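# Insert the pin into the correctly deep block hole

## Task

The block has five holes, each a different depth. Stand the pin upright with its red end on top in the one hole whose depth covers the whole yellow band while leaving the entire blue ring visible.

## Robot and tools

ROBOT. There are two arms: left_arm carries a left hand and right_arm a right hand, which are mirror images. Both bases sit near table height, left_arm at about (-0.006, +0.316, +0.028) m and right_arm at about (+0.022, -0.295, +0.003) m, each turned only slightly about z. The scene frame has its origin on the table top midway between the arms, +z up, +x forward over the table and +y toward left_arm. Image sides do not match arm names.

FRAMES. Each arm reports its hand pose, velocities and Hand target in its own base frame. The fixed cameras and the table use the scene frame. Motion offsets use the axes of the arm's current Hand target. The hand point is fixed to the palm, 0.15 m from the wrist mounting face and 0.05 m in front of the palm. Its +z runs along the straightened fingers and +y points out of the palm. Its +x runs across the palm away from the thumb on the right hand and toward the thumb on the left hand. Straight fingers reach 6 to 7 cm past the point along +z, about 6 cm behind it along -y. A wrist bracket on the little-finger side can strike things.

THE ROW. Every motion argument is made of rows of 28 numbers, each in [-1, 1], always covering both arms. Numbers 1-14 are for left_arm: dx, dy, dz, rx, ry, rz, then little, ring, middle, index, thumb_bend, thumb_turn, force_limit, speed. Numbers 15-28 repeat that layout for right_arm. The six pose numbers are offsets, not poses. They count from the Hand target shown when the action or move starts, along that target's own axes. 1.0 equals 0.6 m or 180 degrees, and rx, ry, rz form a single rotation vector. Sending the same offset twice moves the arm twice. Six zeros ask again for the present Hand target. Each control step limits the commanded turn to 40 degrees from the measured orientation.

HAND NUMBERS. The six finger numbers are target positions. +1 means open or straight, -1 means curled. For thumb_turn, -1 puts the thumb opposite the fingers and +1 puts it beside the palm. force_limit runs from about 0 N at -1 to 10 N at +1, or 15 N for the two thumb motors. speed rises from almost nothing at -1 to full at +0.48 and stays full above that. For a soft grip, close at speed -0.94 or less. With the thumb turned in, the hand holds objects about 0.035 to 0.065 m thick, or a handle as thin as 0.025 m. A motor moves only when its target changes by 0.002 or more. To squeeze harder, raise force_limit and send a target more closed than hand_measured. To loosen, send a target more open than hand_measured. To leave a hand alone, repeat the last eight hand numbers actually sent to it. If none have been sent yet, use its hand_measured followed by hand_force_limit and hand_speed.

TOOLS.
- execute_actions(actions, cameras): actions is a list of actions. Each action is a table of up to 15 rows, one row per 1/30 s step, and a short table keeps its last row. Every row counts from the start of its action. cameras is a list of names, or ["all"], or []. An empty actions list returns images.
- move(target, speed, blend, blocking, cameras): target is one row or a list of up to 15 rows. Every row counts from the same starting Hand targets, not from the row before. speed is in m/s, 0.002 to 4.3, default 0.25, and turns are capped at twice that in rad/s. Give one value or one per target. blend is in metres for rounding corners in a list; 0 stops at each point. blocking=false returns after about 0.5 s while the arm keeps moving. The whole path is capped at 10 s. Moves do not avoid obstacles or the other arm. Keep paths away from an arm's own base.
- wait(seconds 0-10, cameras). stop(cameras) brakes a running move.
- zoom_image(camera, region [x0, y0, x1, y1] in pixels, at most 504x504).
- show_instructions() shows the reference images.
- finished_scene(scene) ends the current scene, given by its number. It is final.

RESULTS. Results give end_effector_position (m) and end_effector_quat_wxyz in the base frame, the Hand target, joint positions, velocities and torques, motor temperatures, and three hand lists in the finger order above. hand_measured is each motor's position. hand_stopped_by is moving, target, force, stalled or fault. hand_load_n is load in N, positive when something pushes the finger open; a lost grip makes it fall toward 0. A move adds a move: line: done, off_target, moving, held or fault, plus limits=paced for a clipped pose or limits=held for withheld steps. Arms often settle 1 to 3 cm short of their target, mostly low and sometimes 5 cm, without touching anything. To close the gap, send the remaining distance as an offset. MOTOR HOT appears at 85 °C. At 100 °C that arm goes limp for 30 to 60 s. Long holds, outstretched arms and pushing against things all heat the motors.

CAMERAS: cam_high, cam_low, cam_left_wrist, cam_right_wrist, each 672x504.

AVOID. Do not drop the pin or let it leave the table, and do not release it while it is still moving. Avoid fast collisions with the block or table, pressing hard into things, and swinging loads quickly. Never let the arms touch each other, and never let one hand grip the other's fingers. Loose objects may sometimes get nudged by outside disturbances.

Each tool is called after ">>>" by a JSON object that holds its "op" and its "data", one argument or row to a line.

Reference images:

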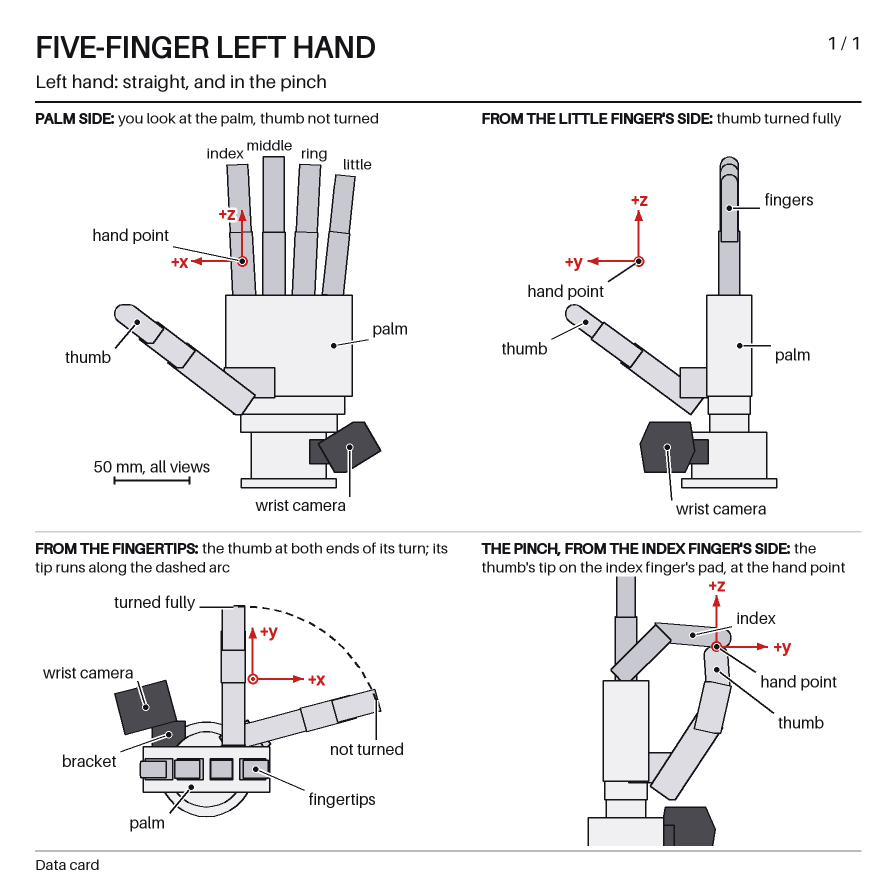

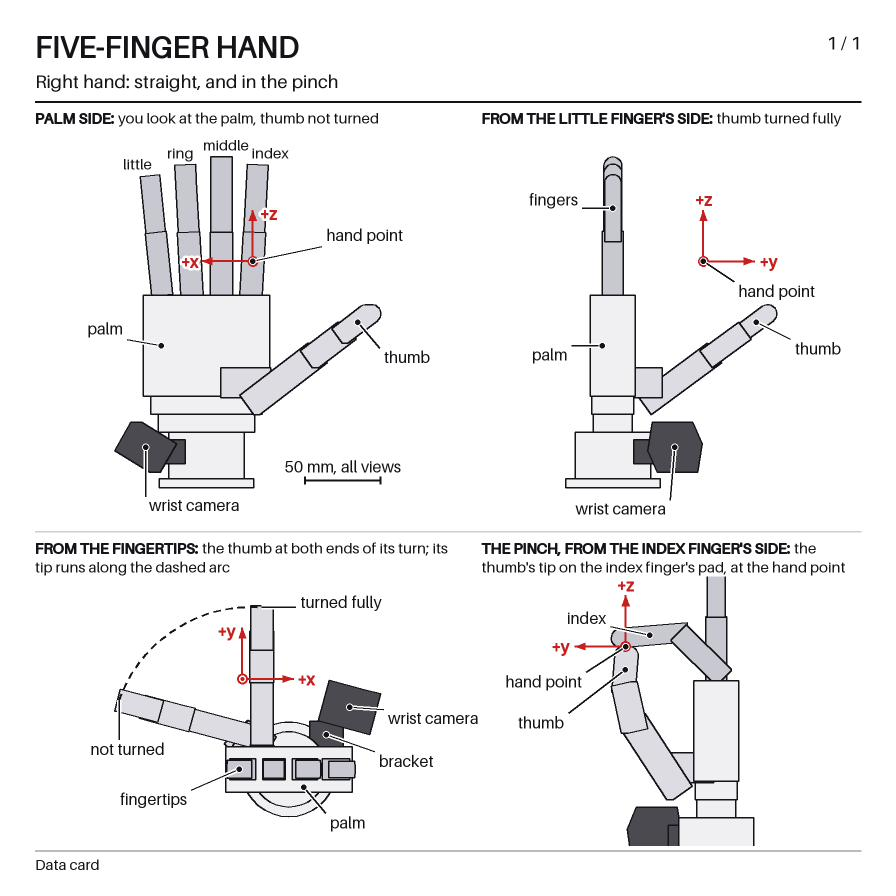

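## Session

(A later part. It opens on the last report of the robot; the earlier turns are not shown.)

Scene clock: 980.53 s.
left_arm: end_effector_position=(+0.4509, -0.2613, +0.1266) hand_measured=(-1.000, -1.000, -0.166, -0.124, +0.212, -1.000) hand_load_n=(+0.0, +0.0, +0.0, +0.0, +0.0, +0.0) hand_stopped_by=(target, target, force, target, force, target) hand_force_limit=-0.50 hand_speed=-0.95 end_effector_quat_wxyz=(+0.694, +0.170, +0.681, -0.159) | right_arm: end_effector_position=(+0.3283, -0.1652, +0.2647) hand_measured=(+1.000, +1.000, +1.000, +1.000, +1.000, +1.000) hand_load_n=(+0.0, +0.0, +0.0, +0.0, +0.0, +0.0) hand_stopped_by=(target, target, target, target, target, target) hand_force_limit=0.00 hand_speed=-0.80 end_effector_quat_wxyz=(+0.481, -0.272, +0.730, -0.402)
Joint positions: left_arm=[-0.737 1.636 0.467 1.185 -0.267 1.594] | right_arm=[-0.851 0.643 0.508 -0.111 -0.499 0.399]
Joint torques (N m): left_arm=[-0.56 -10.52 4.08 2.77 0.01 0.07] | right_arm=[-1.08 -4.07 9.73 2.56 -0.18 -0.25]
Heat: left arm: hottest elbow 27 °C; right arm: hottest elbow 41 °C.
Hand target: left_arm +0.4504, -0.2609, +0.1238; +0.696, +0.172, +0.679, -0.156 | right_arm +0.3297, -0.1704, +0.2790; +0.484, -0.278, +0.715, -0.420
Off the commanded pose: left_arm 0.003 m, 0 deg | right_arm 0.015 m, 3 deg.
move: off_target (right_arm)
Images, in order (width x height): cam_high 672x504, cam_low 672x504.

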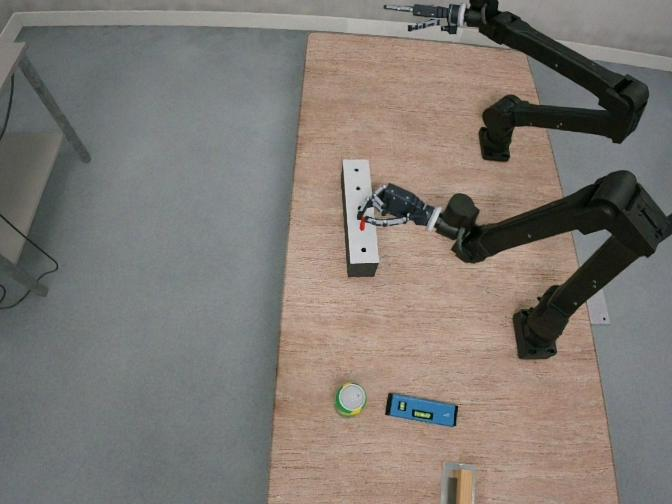

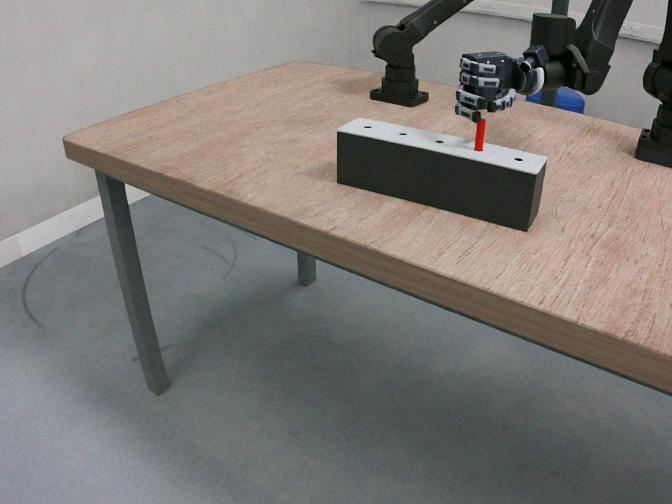

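>>> {"op": "move", "data": {
  "target": [
    [0,0,0,0,0,0,-1,-1,0.02,0.02,0.25,-1,-0.4,-0.9,0,0,0,0,0,0,1,1,1,1,1,1,0,-0.8],
    [0.058,-0.0124,0.0015,0,0,0,-1,-1,0.02,0.02,0.25,-1,-0.4,-0.9,0,0,0,0,0,0,1,1,1,1,1,1,0,-0.8]
  ],
  "speed": 0.04,
  "cameras": ["cam_low","cam_high"]
}}

>>> {"op": "zoom_image", "data": {
  "camera": "cam_low",
  "region": [450, 80, 520, 160]
}}

>>> {"op": "zoom_image", "data": {
  "camera": "cam_high",
  "region": [345, 195, 395, 240]
}}

Scene clock: 992.50 s.
left_arm: end_effector_position=(+0.4498, -0.2593, +0.0861) hand_measured=(-1.000, -1.000, +0.020, +0.020, +0.250, -1.000) hand_load_n=(+0.0, +0.0, +0.0, +0.0, +0.0, +0.0) hand_stopped_by=(target, target, target, target, target, target) hand_force_limit=-0.40 hand_speed=-0.90 end_effector_quat_wxyz=(+0.690, +0.169, +0.687, -0.153) | right_arm: end_effector_position=(+0.3283, -0.1652, +0.2647) hand_measured=(+1.000, +1.000, +1.000, +1.000, +1.000, +1.000) hand_load_n=(+0.0, +0.0, +0.0, +0.0, +0.0, +0.0) hand_stopped_by=(target, target, target, target, target, target) hand_force_limit=0.00 hand_speed=-0.80 end_effector_quat_wxyz=(+0.481, -0.272, +0.730, -0.402)
Joint positions: left_arm=[-0.74 1.786 0.464 1.323 -0.28 1.594] | right_arm=[-0.851 0.643 0.508 -0.111 -0.499 0.399]
Joint torques (N m): left_arm=[-1.61 -11.63 3.81 2.86 -0.14 0.07] | right_arm=[-1.49 -3.66 9.59 2.39 -0.18 -0.21]
Heat: left arm: hottest elbow 27 °C; right arm: hottest elbow 41 °C.
Hand target: left_arm +0.4488, -0.2674, +0.0888; +0.696, +0.172, +0.679, -0.156 | right_arm +0.3297, -0.1704, +0.2790; +0.484, -0.278, +0.715, -0.420
Off the commanded pose: left_arm 0.009 m, 1 deg | right_arm 0.015 m, 3 deg.
move: off_target (right_arm)
Images, in order (width x height): cam_high 672x504, cam_low 672x504.

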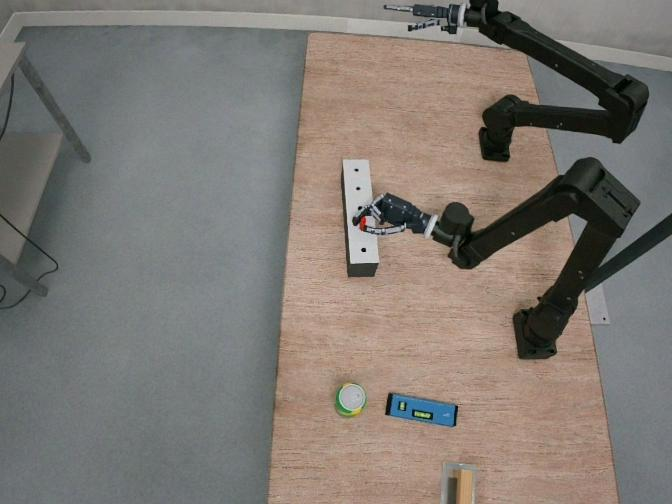

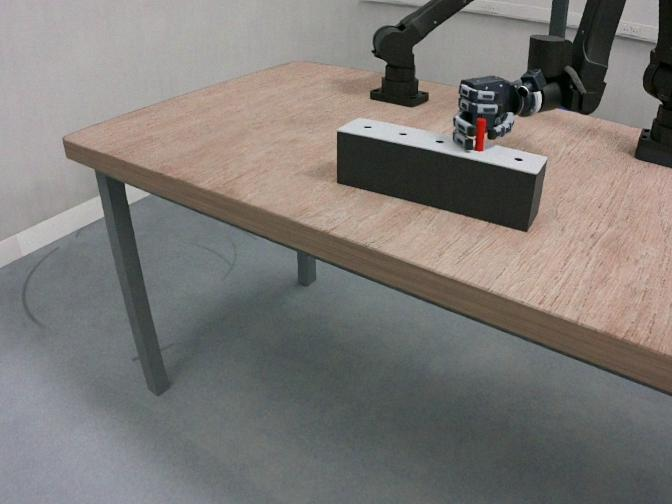

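Scaled by 6.300 from the camera's 672x504 image, which has a finer 960x720 frame.

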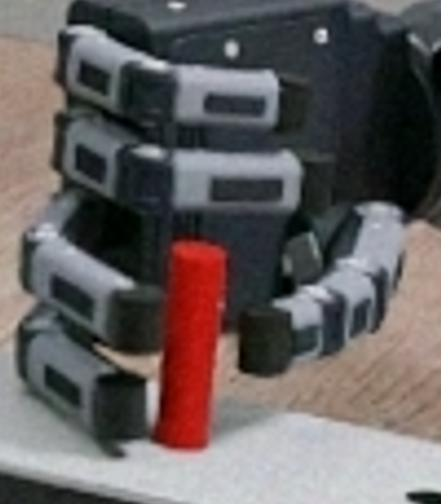

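Scaled by 10.080 from the camera's 672x504 image, which has a finer 960x720 frame.

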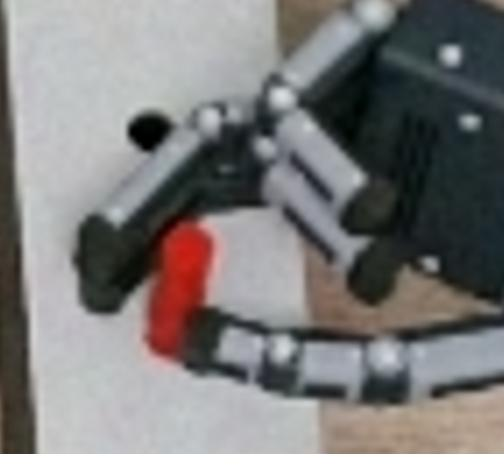

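>>> {"op": "move", "data": {
  "target": [-0.0235,-0.0046,0.0012,0,0,0,-1,-1,0.02,0.02,0.25,-1,-0.4,-0.9,0,0,0,0,0,0,1,1,1,1,1,1,0,-0.8],
  "speed": 0.03
}}

Scene clock: 996.30 s.
left_arm: end_effector_position=(+0.4481, -0.2623, +0.0965) hand_measured=(-1.000, -1.000, +0.020, +0.020, +0.250, -1.000) hand_load_n=(+0.0, +0.0, +0.0, +0.0, +0.0, +0.0) hand_stopped_by=(target, target, target, target, target, target) hand_force_limit=-0.40 hand_speed=-0.90 end_effector_quat_wxyz=(+0.693, +0.168, +0.684, -0.155) | right_arm: end_effector_position=(+0.3283, -0.1652, +0.2647) hand_measured=(+1.000, +1.000, +1.000, +1.000, +1.000, +1.000) hand_load_n=(+0.0, +0.0, +0.0, +0.0, +0.0, +0.0) hand_stopped_by=(target, target, target, target, target, target) hand_force_limit=0.00 hand_speed=-0.80 end_effector_quat_wxyz=(+0.481, -0.272, +0.730, -0.402)
Joint positions: left_arm=[-0.749 1.751 0.464 1.295 -0.288 1.594] | right_arm=[-0.851 0.643 0.508 -0.111 -0.499 0.399]
Joint torques (N m): left_arm=[-1.61 -13.22 4.29 1.65 -0.14 0.08] | right_arm=[-0.91 -3.55 9.58 2.35 -0.19 -0.23]
Heat: left arm: hottest elbow 27 °C; right arm: hottest elbow 41 °C.
Hand target: left_arm +0.4478, -0.2704, +0.1029; +0.696, +0.172, +0.679, -0.156 | right_arm +0.3297, -0.1704, +0.2790; +0.484, -0.278, +0.715, -0.420
Off the commanded pose: left_arm 0.010 m, 1 deg | right_arm 0.015 m, 3 deg.
move: off_target (right_arm)

>>> {"op": "move", "data": {
  "target": [
    [0,0,0,0,0,0,-1,-1,-0.5,-0.5,0.25,-1,-0.2,-0.93,0,0,0,0,0,0,1,1,1,1,1,1,0,-0.8],
    [0,0,0,0,0,0,-1,-1,-0.52,-0.5,0.25,-1,-0.2,-0.94,0,0,0,0,0,0,1,1,1,1,1,1,0,-0.8]
  ],
  "speed": 0.04,
  "cameras": ["cam_low","cam_high"]
}}

>>> {"op": "zoom_image", "data": {
  "camera": "cam_low",
  "region": [450, 80, 520, 160]
}}

>>> {"op": "zoom_image", "data": {
  "camera": "cam_high",
  "region": [345, 195, 395, 240]
}}

Scene clock: 1003.57 s.
left_arm: end_effector_position=(+0.4493, -0.2634, +0.0966) hand_measured=(-1.000, -1.000, -0.138, -0.110, +0.250, -1.000) hand_load_n=(+0.0, +0.0, +3.5, +0.0, +0.0, +0.0) hand_stopped_by=(target, target, force, force, target, target) hand_force_limit=-0.20 hand_speed=-0.94 end_effector_quat_wxyz=(+0.692, +0.168, +0.685, -0.155) | right_arm: end_effector_position=(+0.3283, -0.1652, +0.2647) hand_measured=(+1.000, +1.000, +1.000, +1.000, +1.000, +1.000) hand_load_n=(+0.0, +0.0, +0.0, +0.0, +0.0, +0.0) hand_stopped_by=(target, target, target, target, target, target) hand_force_limit=0.00 hand_speed=-0.80 end_effector_quat_wxyz=(+0.481, -0.272, +0.730, -0.402)
Joint positions: left_arm=[-0.749 1.751 0.468 1.289 -0.288 1.594] | right_arm=[-0.851 0.643 0.508 -0.111 -0.499 0.399]
Joint torques (N m): left_arm=[-1.55 -13.39 3.93 1.91 -0.13 0.08] | right_arm=[-1.14 -3.19 9.62 2.39 -0.25 -0.23]
Heat: left arm: hottest elbow 27 °C; right arm: hottest elbow 41 °C.
Hand target: left_arm +0.4478, -0.2704, +0.1029; +0.696, +0.172, +0.679, -0.156 | right_arm +0.3297, -0.1704, +0.2790; +0.484, -0.278, +0.715, -0.420
Off the commanded pose: left_arm 0.010 m, 1 deg | right_arm 0.015 m, 3 deg.
move: off_target (right_arm)
Images, in order (width x height): cam_high 672x504, cam_low 672x504.

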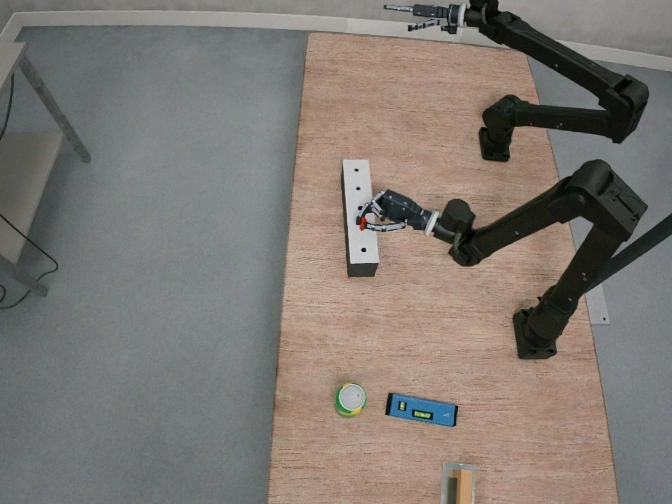

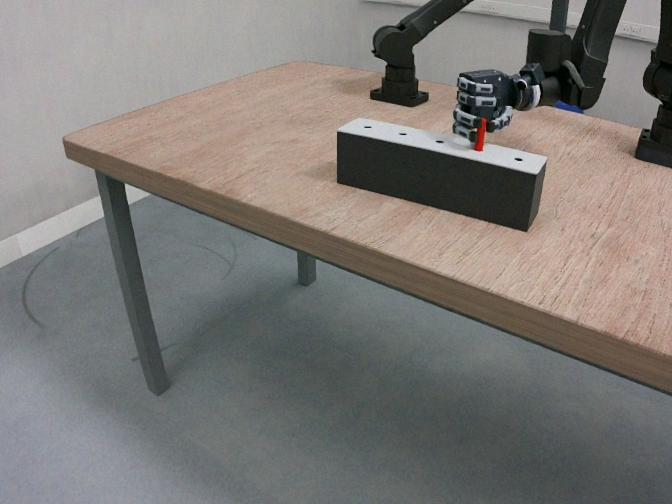

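Scaled by 6.300 from the camera's 672x504 image, which has a finer 960x720 frame.

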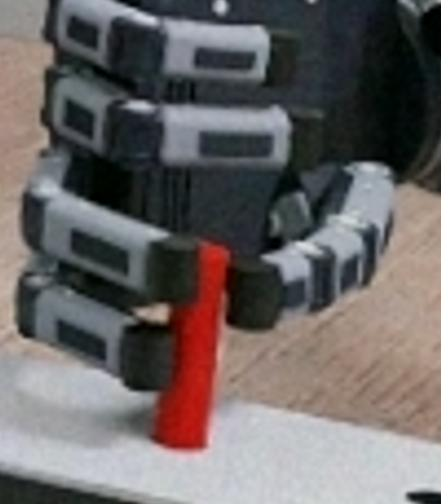

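Scaled by 10.080 from the camera's 672x504 image, which has a finer 960x720 frame.

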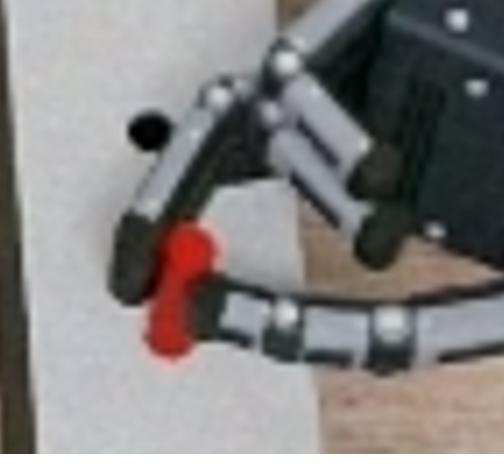

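>>> {"op": "move", "data": {
  "target": [0,0,0,0,0,0,-1,-1,-0.52,-0.5,0.12,-1,-0.35,-0.94,0,0,0,0,0,0,1,1,1,1,1,1,0,-0.8],
  "speed": 0.04
}}

Scene clock: 1007.03 s.
left_arm: end_effector_position=(+0.4493, -0.2631, +0.0966) hand_measured=(-1.000, -1.000, -0.138, -0.110, +0.218, -1.000) hand_load_n=(+0.0, +0.0, +5.5, +0.5, +5.0, +0.5) hand_stopped_by=(target, target, force, force, force, target) hand_force_limit=-0.35 hand_speed=-0.94 end_effector_quat_wxyz=(+0.692, +0.168, +0.685, -0.154) | right_arm: end_effector_position=(+0.3283, -0.1652, +0.2647) hand_measured=(+1.000, +1.000, +1.000, +1.000, +1.000, +1.000) hand_load_n=(+0.0, +0.0, +0.0, +0.0, +0.0, +0.0) hand_stopped_by=(target, target, target, target, target, target) hand_force_limit=0.00 hand_speed=-0.80 end_effector_quat_wxyz=(+0.481, -0.272, +0.730, -0.402)
Joint positions: left_arm=[-0.749 1.751 0.468 1.289 -0.29 1.594] | right_arm=[-0.851 0.643 0.508 -0.111 -0.499 0.399]
Joint torques (N m): left_arm=[-1.55 -13.33 3.95 1.88 -0.12 0.08] | right_arm=[-1.08 -3.72 9.62 2.41 -0.2 -0.18]
Heat: left arm: hottest elbow 27 °C; right arm: hottest elbow 41 °C.
Hand target: left_arm +0.4478, -0.2704, +0.1029; +0.696, +0.172, +0.679, -0.156 | right_arm +0.3297, -0.1704, +0.2790; +0.484, -0.278, +0.715, -0.420
Off the commanded pose: left_arm 0.010 m, 1 deg | right_arm 0.015 m, 3 deg.
move: off_target (right_arm)

>>> {"op": "move", "data": {
  "target": [-0.0499,0.0014,0.0009,0,0,0,-1,-1,-0.52,-0.5,0.12,-1,-0.35,-0.94,0,0,0,0,0,0,1,1,1,1,1,1,0,-0.8],
  "speed": 0.025,
  "cameras": ["cam_low","cam_high"]
}}

>>> {"op": "zoom_image", "data": {
  "camera": "cam_low",
  "region": [450, 60, 520, 160]
}}

>>> {"op": "zoom_image", "data": {
  "camera": "cam_high",
  "region": [345, 195, 395, 240]
}}

Scene clock: 1012.37 s.
left_arm: end_effector_position=(+0.4483, -0.2621, +0.0979) hand_measured=(-1.000, -1.000, -0.138, -0.108, +0.218, -1.000) hand_load_n=(+0.0, +0.0, +5.5, +8.0, +4.5, +3.5) hand_stopped_by=(target, target, force, force, force, target) hand_force_limit=-0.35 hand_speed=-0.94 end_effector_quat_wxyz=(+0.670, +0.174, +0.706, -0.148) | right_arm: end_effector_position=(+0.3283, -0.1652, +0.2647) hand_measured=(+1.000, +1.000, +1.000, +1.000, +1.000, +1.000) hand_load_n=(+0.0, +0.0, +0.0, +0.0, +0.0, +0.0) hand_stopped_by=(target, target, target, target, target, target) hand_force_limit=0.00 hand_speed=-0.80 end_effector_quat_wxyz=(+0.481, -0.272, +0.730, -0.402)
Joint positions: left_arm=[-0.748 1.677 0.471 1.146 -0.288 1.577] | right_arm=[-0.851 0.643 0.508 -0.111 -0.499 0.399]
Joint torques (N m): left_arm=[-1.55 -16.85 4.56 2.81 -0.15 0.24] | right_arm=[-0.44 -3.43 9.74 2.36 -0.22 -0.22]
Heat: left arm: hottest elbow 27 °C; right arm: hottest elbow 42 °C.
Hand target: left_arm +0.4478, -0.2703, +0.1328; +0.696, +0.172, +0.679, -0.156 | right_arm +0.3297, -0.1704, +0.2790; +0.484, -0.278, +0.715, -0.420
Off the commanded pose: left_arm 0.036 m, 4 deg | right_arm 0.015 m, 3 deg.
move: off_target (left_arm, right_arm)
Images, in order (width x height): cam_high 672x504, cam_low 672x504.

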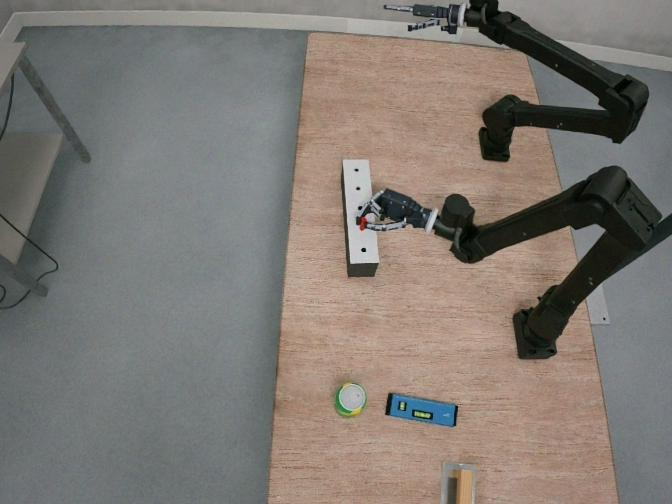

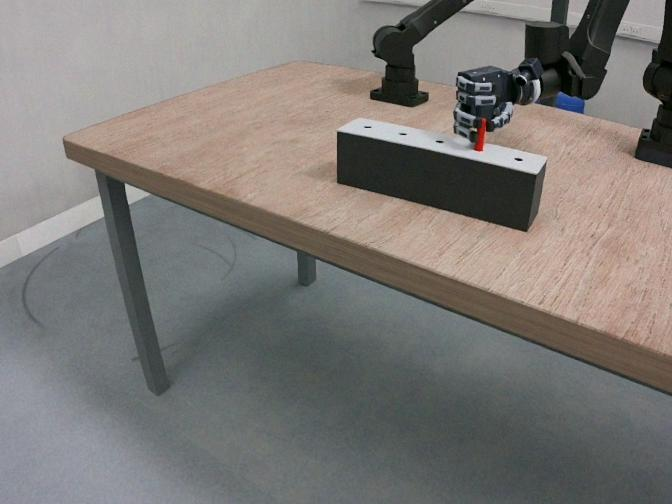

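Scaled by 5.040 from the camera's 672x504 image, which has a finer 960x720 frame.

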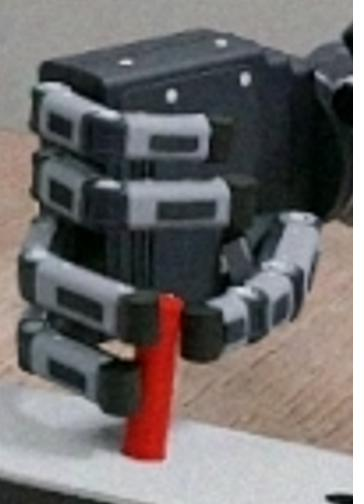

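Scaled by 10.080 from the camera's 672x504 image, which has a finer 960x720 frame.

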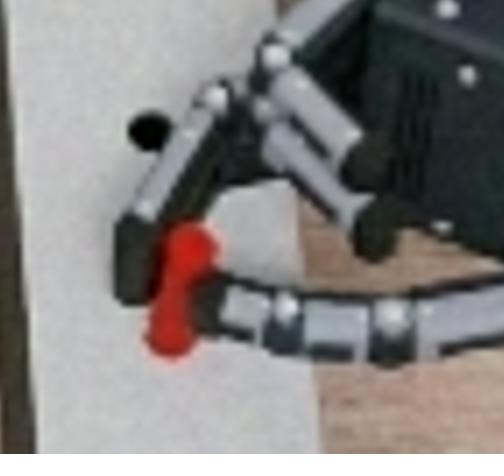

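>>> {"op": "move", "data": {
  "target": [
    [0.0333,-0.0009,-0.0006,0,0,0,-1,-1,-0.52,-0.5,0.12,-1,-0.35,-0.94,0,0,0,0,0,0,1,1,1,1,1,1,0,-0.8],
    [0.0333,-0.0009,-0.0006,0,0,0,-1,-1,-0.52,0.0,0.12,-1,-0.35,-0.9,0,0,0,0,0,0,1,1,1,1,1,1,0,-0.8]
  ],
  "speed": 0.03
}}

Scene clock: 1018.33 s.
left_arm: end_effector_position=(+0.4496, -0.2635, +0.1052) hand_measured=(-1.000, -1.000, -0.138, +0.000, +0.218, -1.000) hand_load_n=(+0.0, +0.0, +4.5, +0.0, +4.0, +0.0) hand_stopped_by=(target, target, force, target, force, target) hand_force_limit=-0.35 hand_speed=-0.90 end_effector_quat_wxyz=(+0.686, +0.166, +0.691, -0.155) | right_arm: end_effector_position=(+0.3283, -0.1652, +0.2647) hand_measured=(+1.000, +1.000, +1.000, +1.000, +1.000, +1.000) hand_load_n=(+0.0, +0.0, +0.0, +0.0, +0.0, +0.0) hand_stopped_by=(target, target, target, target, target, target) hand_force_limit=0.00 hand_speed=-0.80 end_effector_quat_wxyz=(+0.481, -0.272, +0.730, -0.402)
Joint positions: left_arm=[-0.749 1.697 0.471 1.215 -0.291 1.582] | right_arm=[-0.851 0.643 0.508 -0.111 -0.499 0.399]
Joint torques (N m): left_arm=[-1.55 -11.87 4.11 3.15 -0.1 0.19] | right_arm=[-1.44 -3.55 9.62 2.56 -0.2 -0.23]
Heat: left arm: hottest elbow 27 °C; right arm: hottest elbow 42 °C.
Hand target: left_arm +0.4478, -0.2703, +0.1128; +0.696, +0.172, +0.679, -0.156 | right_arm +0.3297, -0.1704, +0.2790; +0.484, -0.278, +0.715, -0.420
Off the commanded pose: left_arm 0.010 m, 2 deg | right_arm 0.015 m, 3 deg.
move: off_target (right_arm)

>>> {"op": "move", "data": {
  "target": [-0.0333,0.0009,0.0006,0,0,0,-1,-1,-0.52,0.0,0.12,-1,-0.35,-0.9,0,0,0,0,0,0,1,1,1,1,1,1,0,-0.8],
  "speed": 0.02,
  "cameras": ["cam_low","cam_high"]
}}

>>> {"op": "zoom_image", "data": {
  "camera": "cam_low",
  "region": [450, 60, 520, 160]
}}

>>> {"op": "zoom_image", "data": {
  "camera": "cam_high",
  "region": [345, 195, 395, 240]
}}

Scene clock: 1023.97 s.
left_arm: end_effector_position=(+0.4493, -0.2627, +0.1218) hand_measured=(-1.000, -1.000, -0.138, +0.000, +0.218, -1.000) hand_load_n=(+0.0, +0.0, +4.5, +0.0, +4.0, +0.0) hand_stopped_by=(target, target, force, target, force, target) hand_force_limit=-0.35 hand_speed=-0.90 end_effector_quat_wxyz=(+0.689, +0.165, +0.688, -0.155) | right_arm: end_effector_position=(+0.3283, -0.1652, +0.2647) hand_measured=(+1.000, +1.000, +1.000, +1.000, +1.000, +1.000) hand_load_n=(+0.0, +0.0, +0.0, +0.0, +0.0, +0.0) hand_stopped_by=(target, target, target, target, target, target) hand_force_limit=0.00 hand_speed=-0.80 end_effector_quat_wxyz=(+0.481, -0.272, +0.730, -0.402)
Joint positions: left_arm=[-0.749 1.639 0.471 1.166 -0.293 1.583] | right_arm=[-0.851 0.643 0.508 -0.111 -0.499 0.399]
Joint torques (N m): left_arm=[-1.55 -13.39 4.89 1.88 -0.09 0.18] | right_arm=[-0.97 -3.14 9.65 2.54 -0.18 -0.21]
Heat: left arm: hottest elbow 27 °C; right arm: hottest elbow 42 °C.
Hand target: left_arm +0.4478, -0.2703, +0.1328; +0.696, +0.172, +0.679, -0.156 | right_arm +0.3297, -0.1704, +0.2790; +0.484, -0.278, +0.715, -0.420
Off the commanded pose: left_arm 0.014 m, 2 deg | right_arm 0.015 m, 3 deg.
move: off_target (left_arm, right_arm)
Images, in order (width x height): cam_high 672x504, cam_low 672x504.

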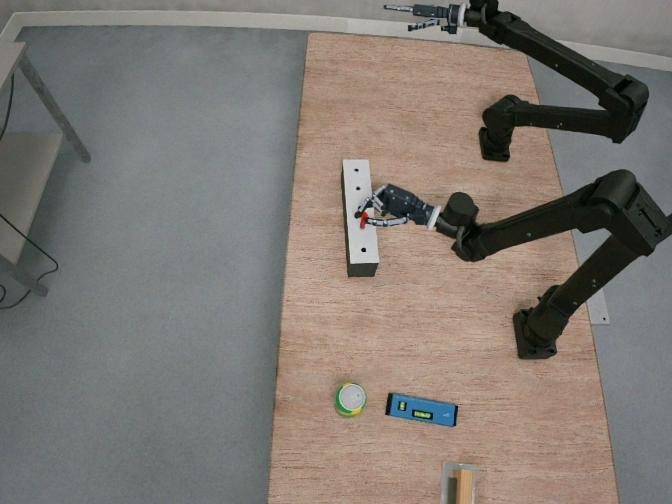

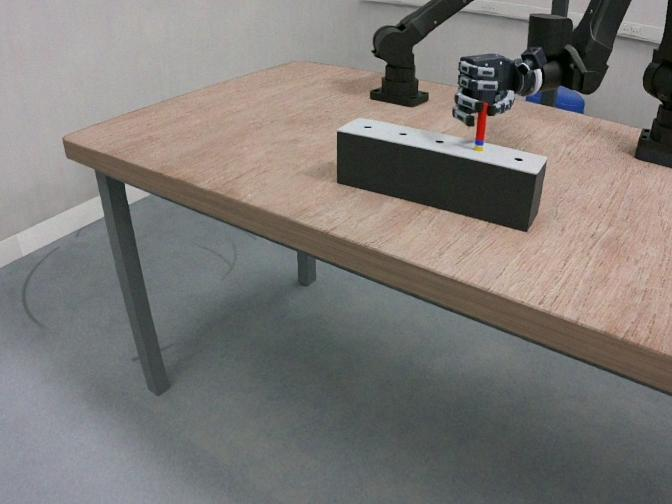

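Scaled by 5.040 from the camera's 672x504 image, which has a finer 960x720 frame.

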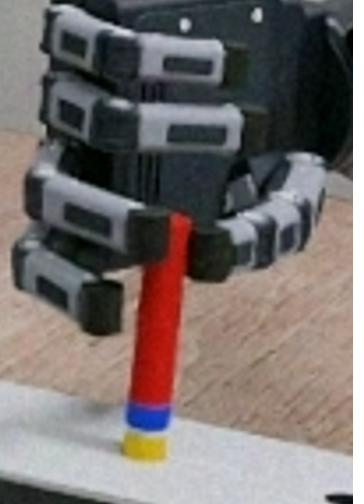

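Scaled by 10.080 from the camera's 672x504 image, which has a finer 960x720 frame.

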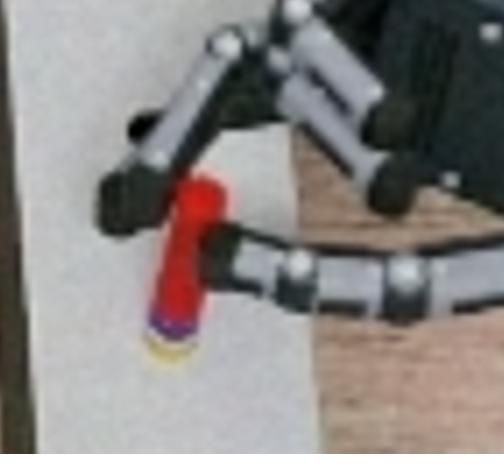

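>>> {"op": "move", "data": {
  "target": [-0.0583,0.0016,0.0011,0,0,0,-1,-1,-0.52,0.0,0.12,-1,-0.35,-0.9,0,0,0,0,0,0,1,1,1,1,1,1,0,-0.8],
  "speed": 0.025,
  "cameras": ["cam_low","cam_high"]
}}

>>> {"op": "zoom_image", "data": {
  "camera": "cam_low",
  "region": [450, 60, 520, 160]
}}

>>> {"op": "zoom_image", "data": {
  "camera": "cam_high",
  "region": [345, 195, 395, 240]
}}

Scene clock: 1028.60 s.
left_arm: end_effector_position=(+0.4462, -0.2613, +0.1367) hand_measured=(-1.000, -1.000, -0.138, +0.000, +0.218, -1.000) hand_load_n=(+0.0, +0.0, +8.5, +0.0, +2.5, +2.0) hand_stopped_by=(target, target, force, target, force, target) hand_force_limit=-0.35 hand_speed=-0.90 end_effector_quat_wxyz=(+0.674, +0.175, +0.702, -0.149) | right_arm: end_effector_position=(+0.3283, -0.1652, +0.2647) hand_measured=(+1.000, +1.000, +1.000, +1.000, +1.000, +1.000) hand_load_n=(+0.0, +0.0, +0.0, +0.0, +0.0, +0.0) hand_stopped_by=(target, target, target, target, target, target) hand_force_limit=0.00 hand_speed=-0.80 end_effector_quat_wxyz=(+0.481, -0.272, +0.730, -0.402)
Joint positions: left_arm=[-0.749 1.533 0.476 1.008 -0.287 1.583] | right_arm=[-0.851 0.643 0.508 -0.111 -0.499 0.399]
Joint torques (N m): left_arm=[-1.49 -14.74 6.71 2.4 -0.18 0.18] | right_arm=[-0.97 -2.96 9.7 2.37 -0.18 -0.2]
Heat: left arm: hottest elbow 27 °C; right arm: hottest elbow 42 °C.
Hand target: left_arm +0.4478, -0.2703, +0.1678; +0.696, +0.172, +0.679, -0.156 | right_arm +0.3297, -0.1704, +0.2790; +0.484, -0.278, +0.715, -0.420
Off the commanded pose: left_arm 0.032 m, 4 deg | right_arm 0.015 m, 3 deg.
move: off_target (left_arm, right_arm)
Images, in order (width x height): cam_high 672x504, cam_low 672x504.

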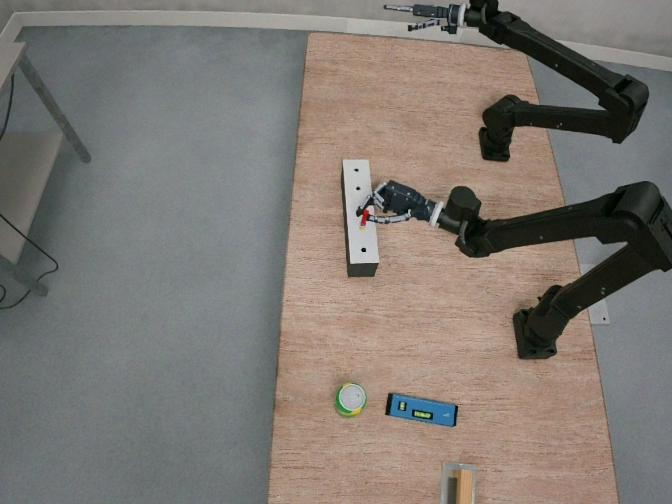

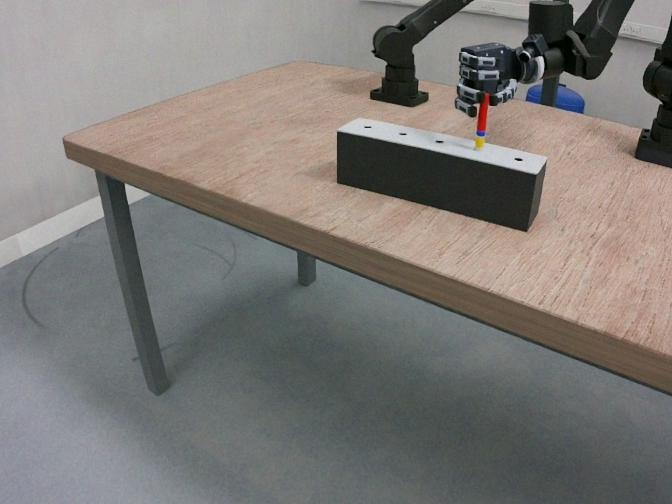

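Scaled by 5.040 from the camera's 672x504 image, which has a finer 960x720 frame.

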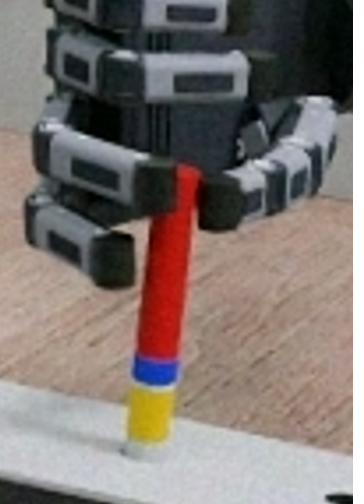

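Scaled by 10.080 from the camera's 672x504 image, which has a finer 960x720 frame.

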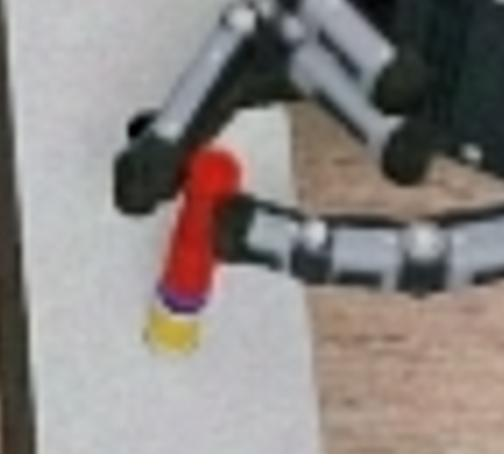

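>>> {"op": "move", "data": {
  "target": [0.0171,0.0055,0.0153,0,0,0,-1,-1,-0.52,0.0,0.12,-1,-0.35,-0.9,0,0,0,0,0,0,1,1,1,1,1,1,0,-0.8],
  "speed": 0.03,
  "cameras": ["cam_high"]
}}

>>> {"op": "zoom_image", "data": {
  "camera": "cam_high",
  "region": [345, 195, 395, 240]
}}

Scene clock: 1033.57 s.
left_arm: end_effector_position=(+0.4469, -0.2616, +0.1359) hand_measured=(-1.000, -1.000, -0.138, +0.000, +0.218, -1.000) hand_load_n=(+0.0, +0.0, +5.5, +0.0, +4.0, +1.0) hand_stopped_by=(target, target, force, target, force, target) hand_force_limit=-0.35 hand_speed=-0.90 end_effector_quat_wxyz=(+0.675, +0.175, +0.701, -0.151) | right_arm: end_effector_position=(+0.3283, -0.1652, +0.2647) hand_measured=(+1.000, +1.000, +1.000, +1.000, +1.000, +1.000) hand_load_n=(+0.0, +0.0, +0.0, +0.0, +0.0, -0.5) hand_stopped_by=(target, target, target, target, target, target) hand_force_limit=0.00 hand_speed=-0.80 end_effector_quat_wxyz=(+0.481, -0.272, +0.730, -0.402)
Joint positions: left_arm=[-0.748 1.541 0.476 1.021 -0.284 1.583] | right_arm=[-0.851 0.643 0.508 -0.111 -0.499 0.399]
Joint torques (N m): left_arm=[-0.15 -10.99 7.76 3.25 0.19 0.18] | right_arm=[-0.91 -3.9 9.61 2.4 -0.21 -0.22]
Heat: left arm: hottest elbow 27 °C; right arm: hottest elbow 42 °C.
Hand target: left_arm +0.4578, -0.2713, +0.1578; +0.696, +0.172, +0.679, -0.156 | right_arm +0.3297, -0.1704, +0.2790; +0.484, -0.278, +0.715, -0.420
Off the commanded pose: left_arm 0.026 m, 3 deg | right_arm 0.015 m, 3 deg.
move: off_target (left_arm, right_arm)
Images, in order (width x height): cam_high 672x504.

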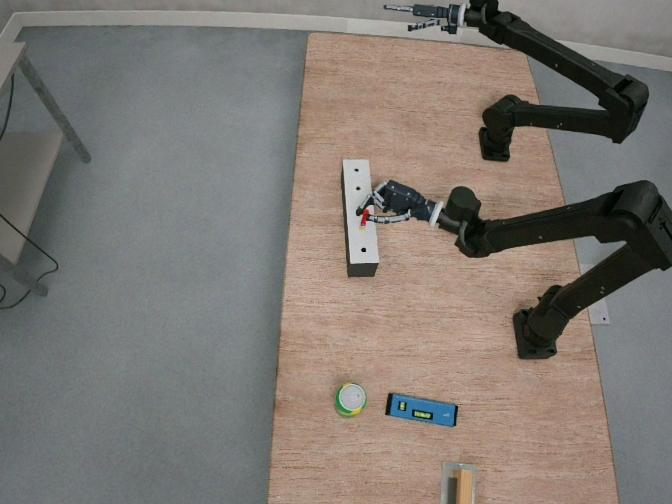

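Scaled by 10.080 from the camera's 672x504 image, which has a finer 960x720 frame.

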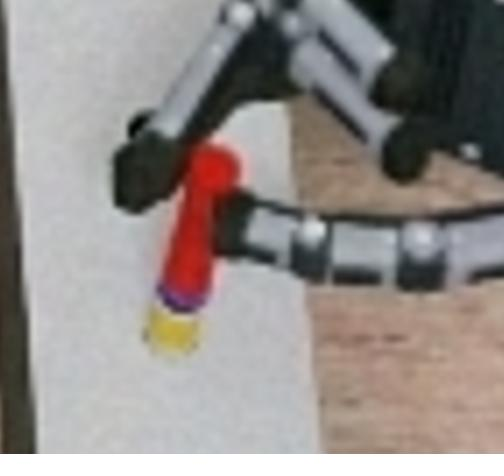

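>>> {"op": "move", "data": {
  "target": [-0.0062,0.0027,0.0145,0,0,0,-1,-1,-0.52,0.0,0.12,-1,-0.35,-0.9,0,0,0,0,0,0,1,1,1,1,1,1,0,-0.8],
  "speed": 0.03,
  "cameras": ["cam_high","cam_low"]
}}

>>> {"op": "zoom_image", "data": {
  "camera": "cam_high",
  "region": [345, 195, 395, 240]
}}

Scene clock: 1038.37 s.
left_arm: end_effector_position=(+0.4509, -0.2635, +0.1390) hand_measured=(-1.000, -1.000, -0.138, +0.000, +0.218, -1.000) hand_load_n=(+0.0, +0.0, +4.0, +0.0, +4.0, +1.5) hand_stopped_by=(target, target, force, target, force, target) hand_force_limit=-0.35 hand_speed=-0.90 end_effector_quat_wxyz=(+0.678, +0.174, +0.698, -0.153) | right_arm: end_effector_position=(+0.3283, -0.1652, +0.2647) hand_measured=(+1.000, +1.000, +1.000, +1.000, +1.000, +1.000) hand_load_n=(+0.0, +0.0, +0.0, +0.0, +0.0, +0.0) hand_stopped_by=(target, target, target, target, target, target) hand_force_limit=0.00 hand_speed=-0.80 end_effector_quat_wxyz=(+0.481, -0.272, +0.730, -0.402)
Joint positions: left_arm=[-0.743 1.544 0.487 1.021 -0.277 1.583] | right_arm=[-0.851 0.643 0.508 -0.111 -0.499 0.399]
Joint torques (N m): left_arm=[0.26 -11.16 8.9 2.44 0.25 0.18] | right_arm=[-1.03 -3.6 9.61 2.37 -0.19 -0.23]
Heat: left arm: hottest elbow 28 °C; right arm: hottest elbow 42 °C.
Hand target: left_arm +0.4662, -0.2739, +0.1618; +0.696, +0.172, +0.679, -0.156 | right_arm +0.3297, -0.1704, +0.2790; +0.484, -0.278, +0.715, -0.420
Off the commanded pose: left_arm 0.029 m, 3 deg | right_arm 0.015 m, 3 deg.
move: off_target (left_arm, right_arm)
Images, in order (width x height): cam_high 672x504, cam_low 672x504.

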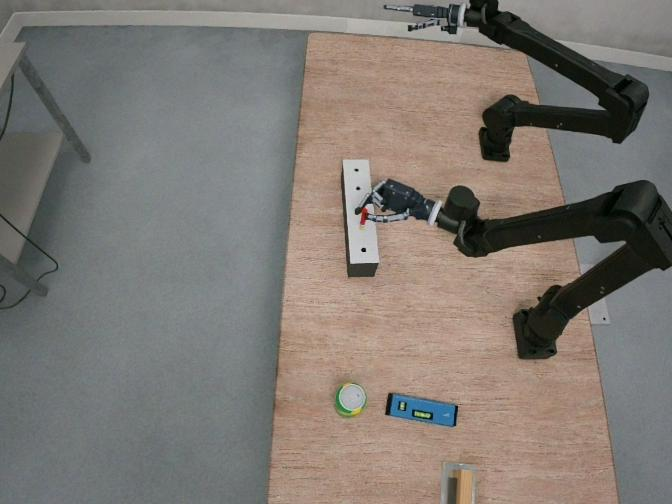

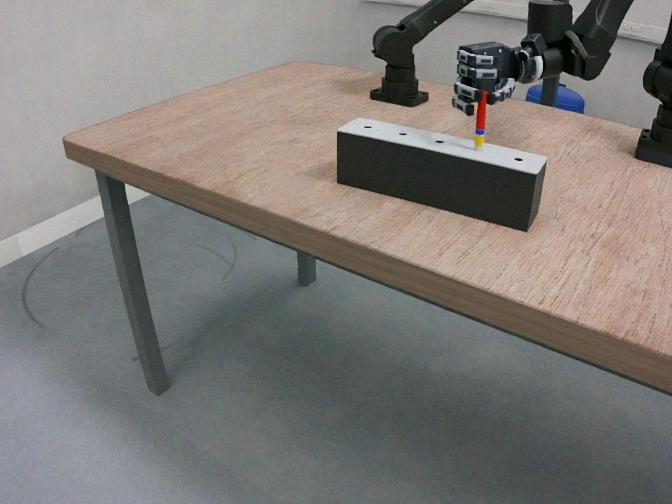

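Scaled by 10.080 from the camera's 672x504 image, which has a finer 960x720 frame.

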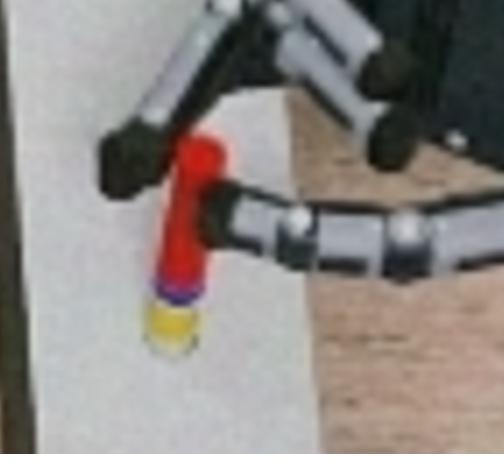

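>>> {"op": "move", "data": {
  "target": [-0.0466,0.0013,0.0009,0,0,0,-1,-1,-0.52,0.0,0.12,-1,-0.35,-0.9,0,0,0,0,0,0,1,1,1,1,1,1,0,-0.8],
  "speed": 0.025,
  "cameras": ["cam_high","cam_low"]
}}

>>> {"op": "zoom_image", "data": {
  "camera": "cam_high",
  "region": [345, 185, 400, 240]
}}

>>> {"op": "zoom_image", "data": {
  "camera": "cam_low",
  "region": [450, 60, 520, 160]
}}

Scene clock: 1043.03 s.
left_arm: end_effector_position=(+0.4537, -0.2682, +0.1644) hand_measured=(-1.000, -1.000, -0.138, +0.000, +0.218, -1.000) hand_load_n=(+0.0, +0.0, +3.5, -0.5, +3.0, +1.0) hand_stopped_by=(target, target, force, target, force, target) hand_force_limit=-0.35 hand_speed=-0.90 end_effector_quat_wxyz=(+0.679, +0.176, +0.696, -0.157) | right_arm: end_effector_position=(+0.3283, -0.1652, +0.2647) hand_measured=(+1.000, +1.000, +1.000, +1.000, +1.000, +1.000) hand_load_n=(+0.0, +0.0, +0.0, +0.0, +0.0, +0.0) hand_stopped_by=(target, target, target, target, target, target) hand_force_limit=0.00 hand_speed=-0.80 end_effector_quat_wxyz=(+0.481, -0.272, +0.730, -0.402)
Joint positions: left_arm=[-0.743 1.469 0.513 0.925 -0.268 1.583] | right_arm=[-0.851 0.643 0.508 -0.111 -0.499 0.399]
Joint torques (N m): left_arm=[0.32 -12.1 9.14 1.87 0.16 0.17] | right_arm=[-0.79 -3.02 9.83 2.41 -0.18 -0.26]
Heat: left arm: hottest elbow 28 °C; right arm: hottest elbow 42 °C.
Hand target: left_arm +0.4663, -0.2739, +0.1897; +0.696, +0.172, +0.679, -0.156 | right_arm +0.3297, -0.1704, +0.2790; +0.484, -0.278, +0.715, -0.420
Off the commanded pose: left_arm 0.029 m, 3 deg | right_arm 0.015 m, 3 deg.
move: off_target (left_arm, right_arm)
Images, in order (width x height): cam_high 672x504, cam_low 672x504.

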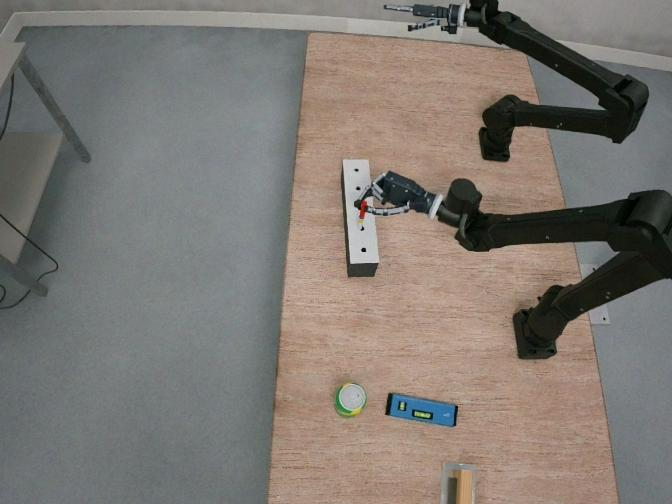

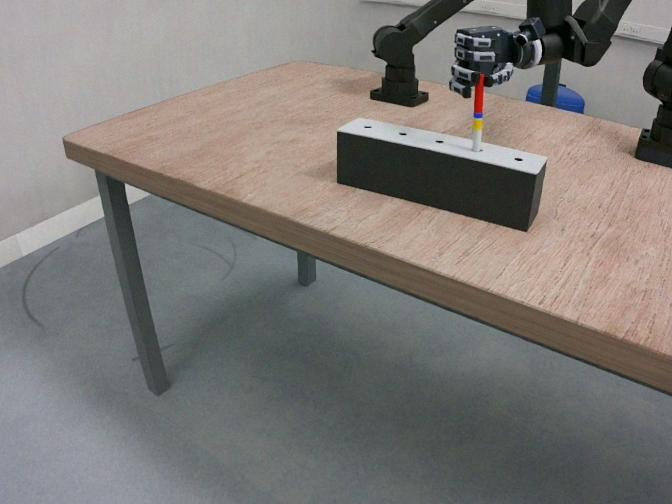

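Scaled by 9.164 from the camera's 672x504 image, which has a finer 960x720 frame.

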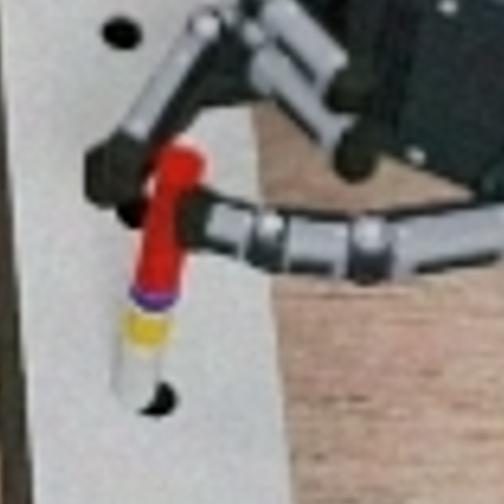

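Scaled by 5.040 from the camera's 672x504 image, which has a finer 960x720 frame.

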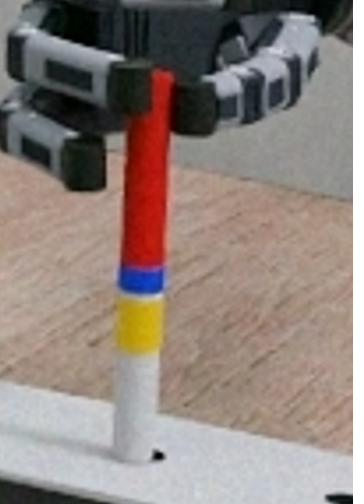

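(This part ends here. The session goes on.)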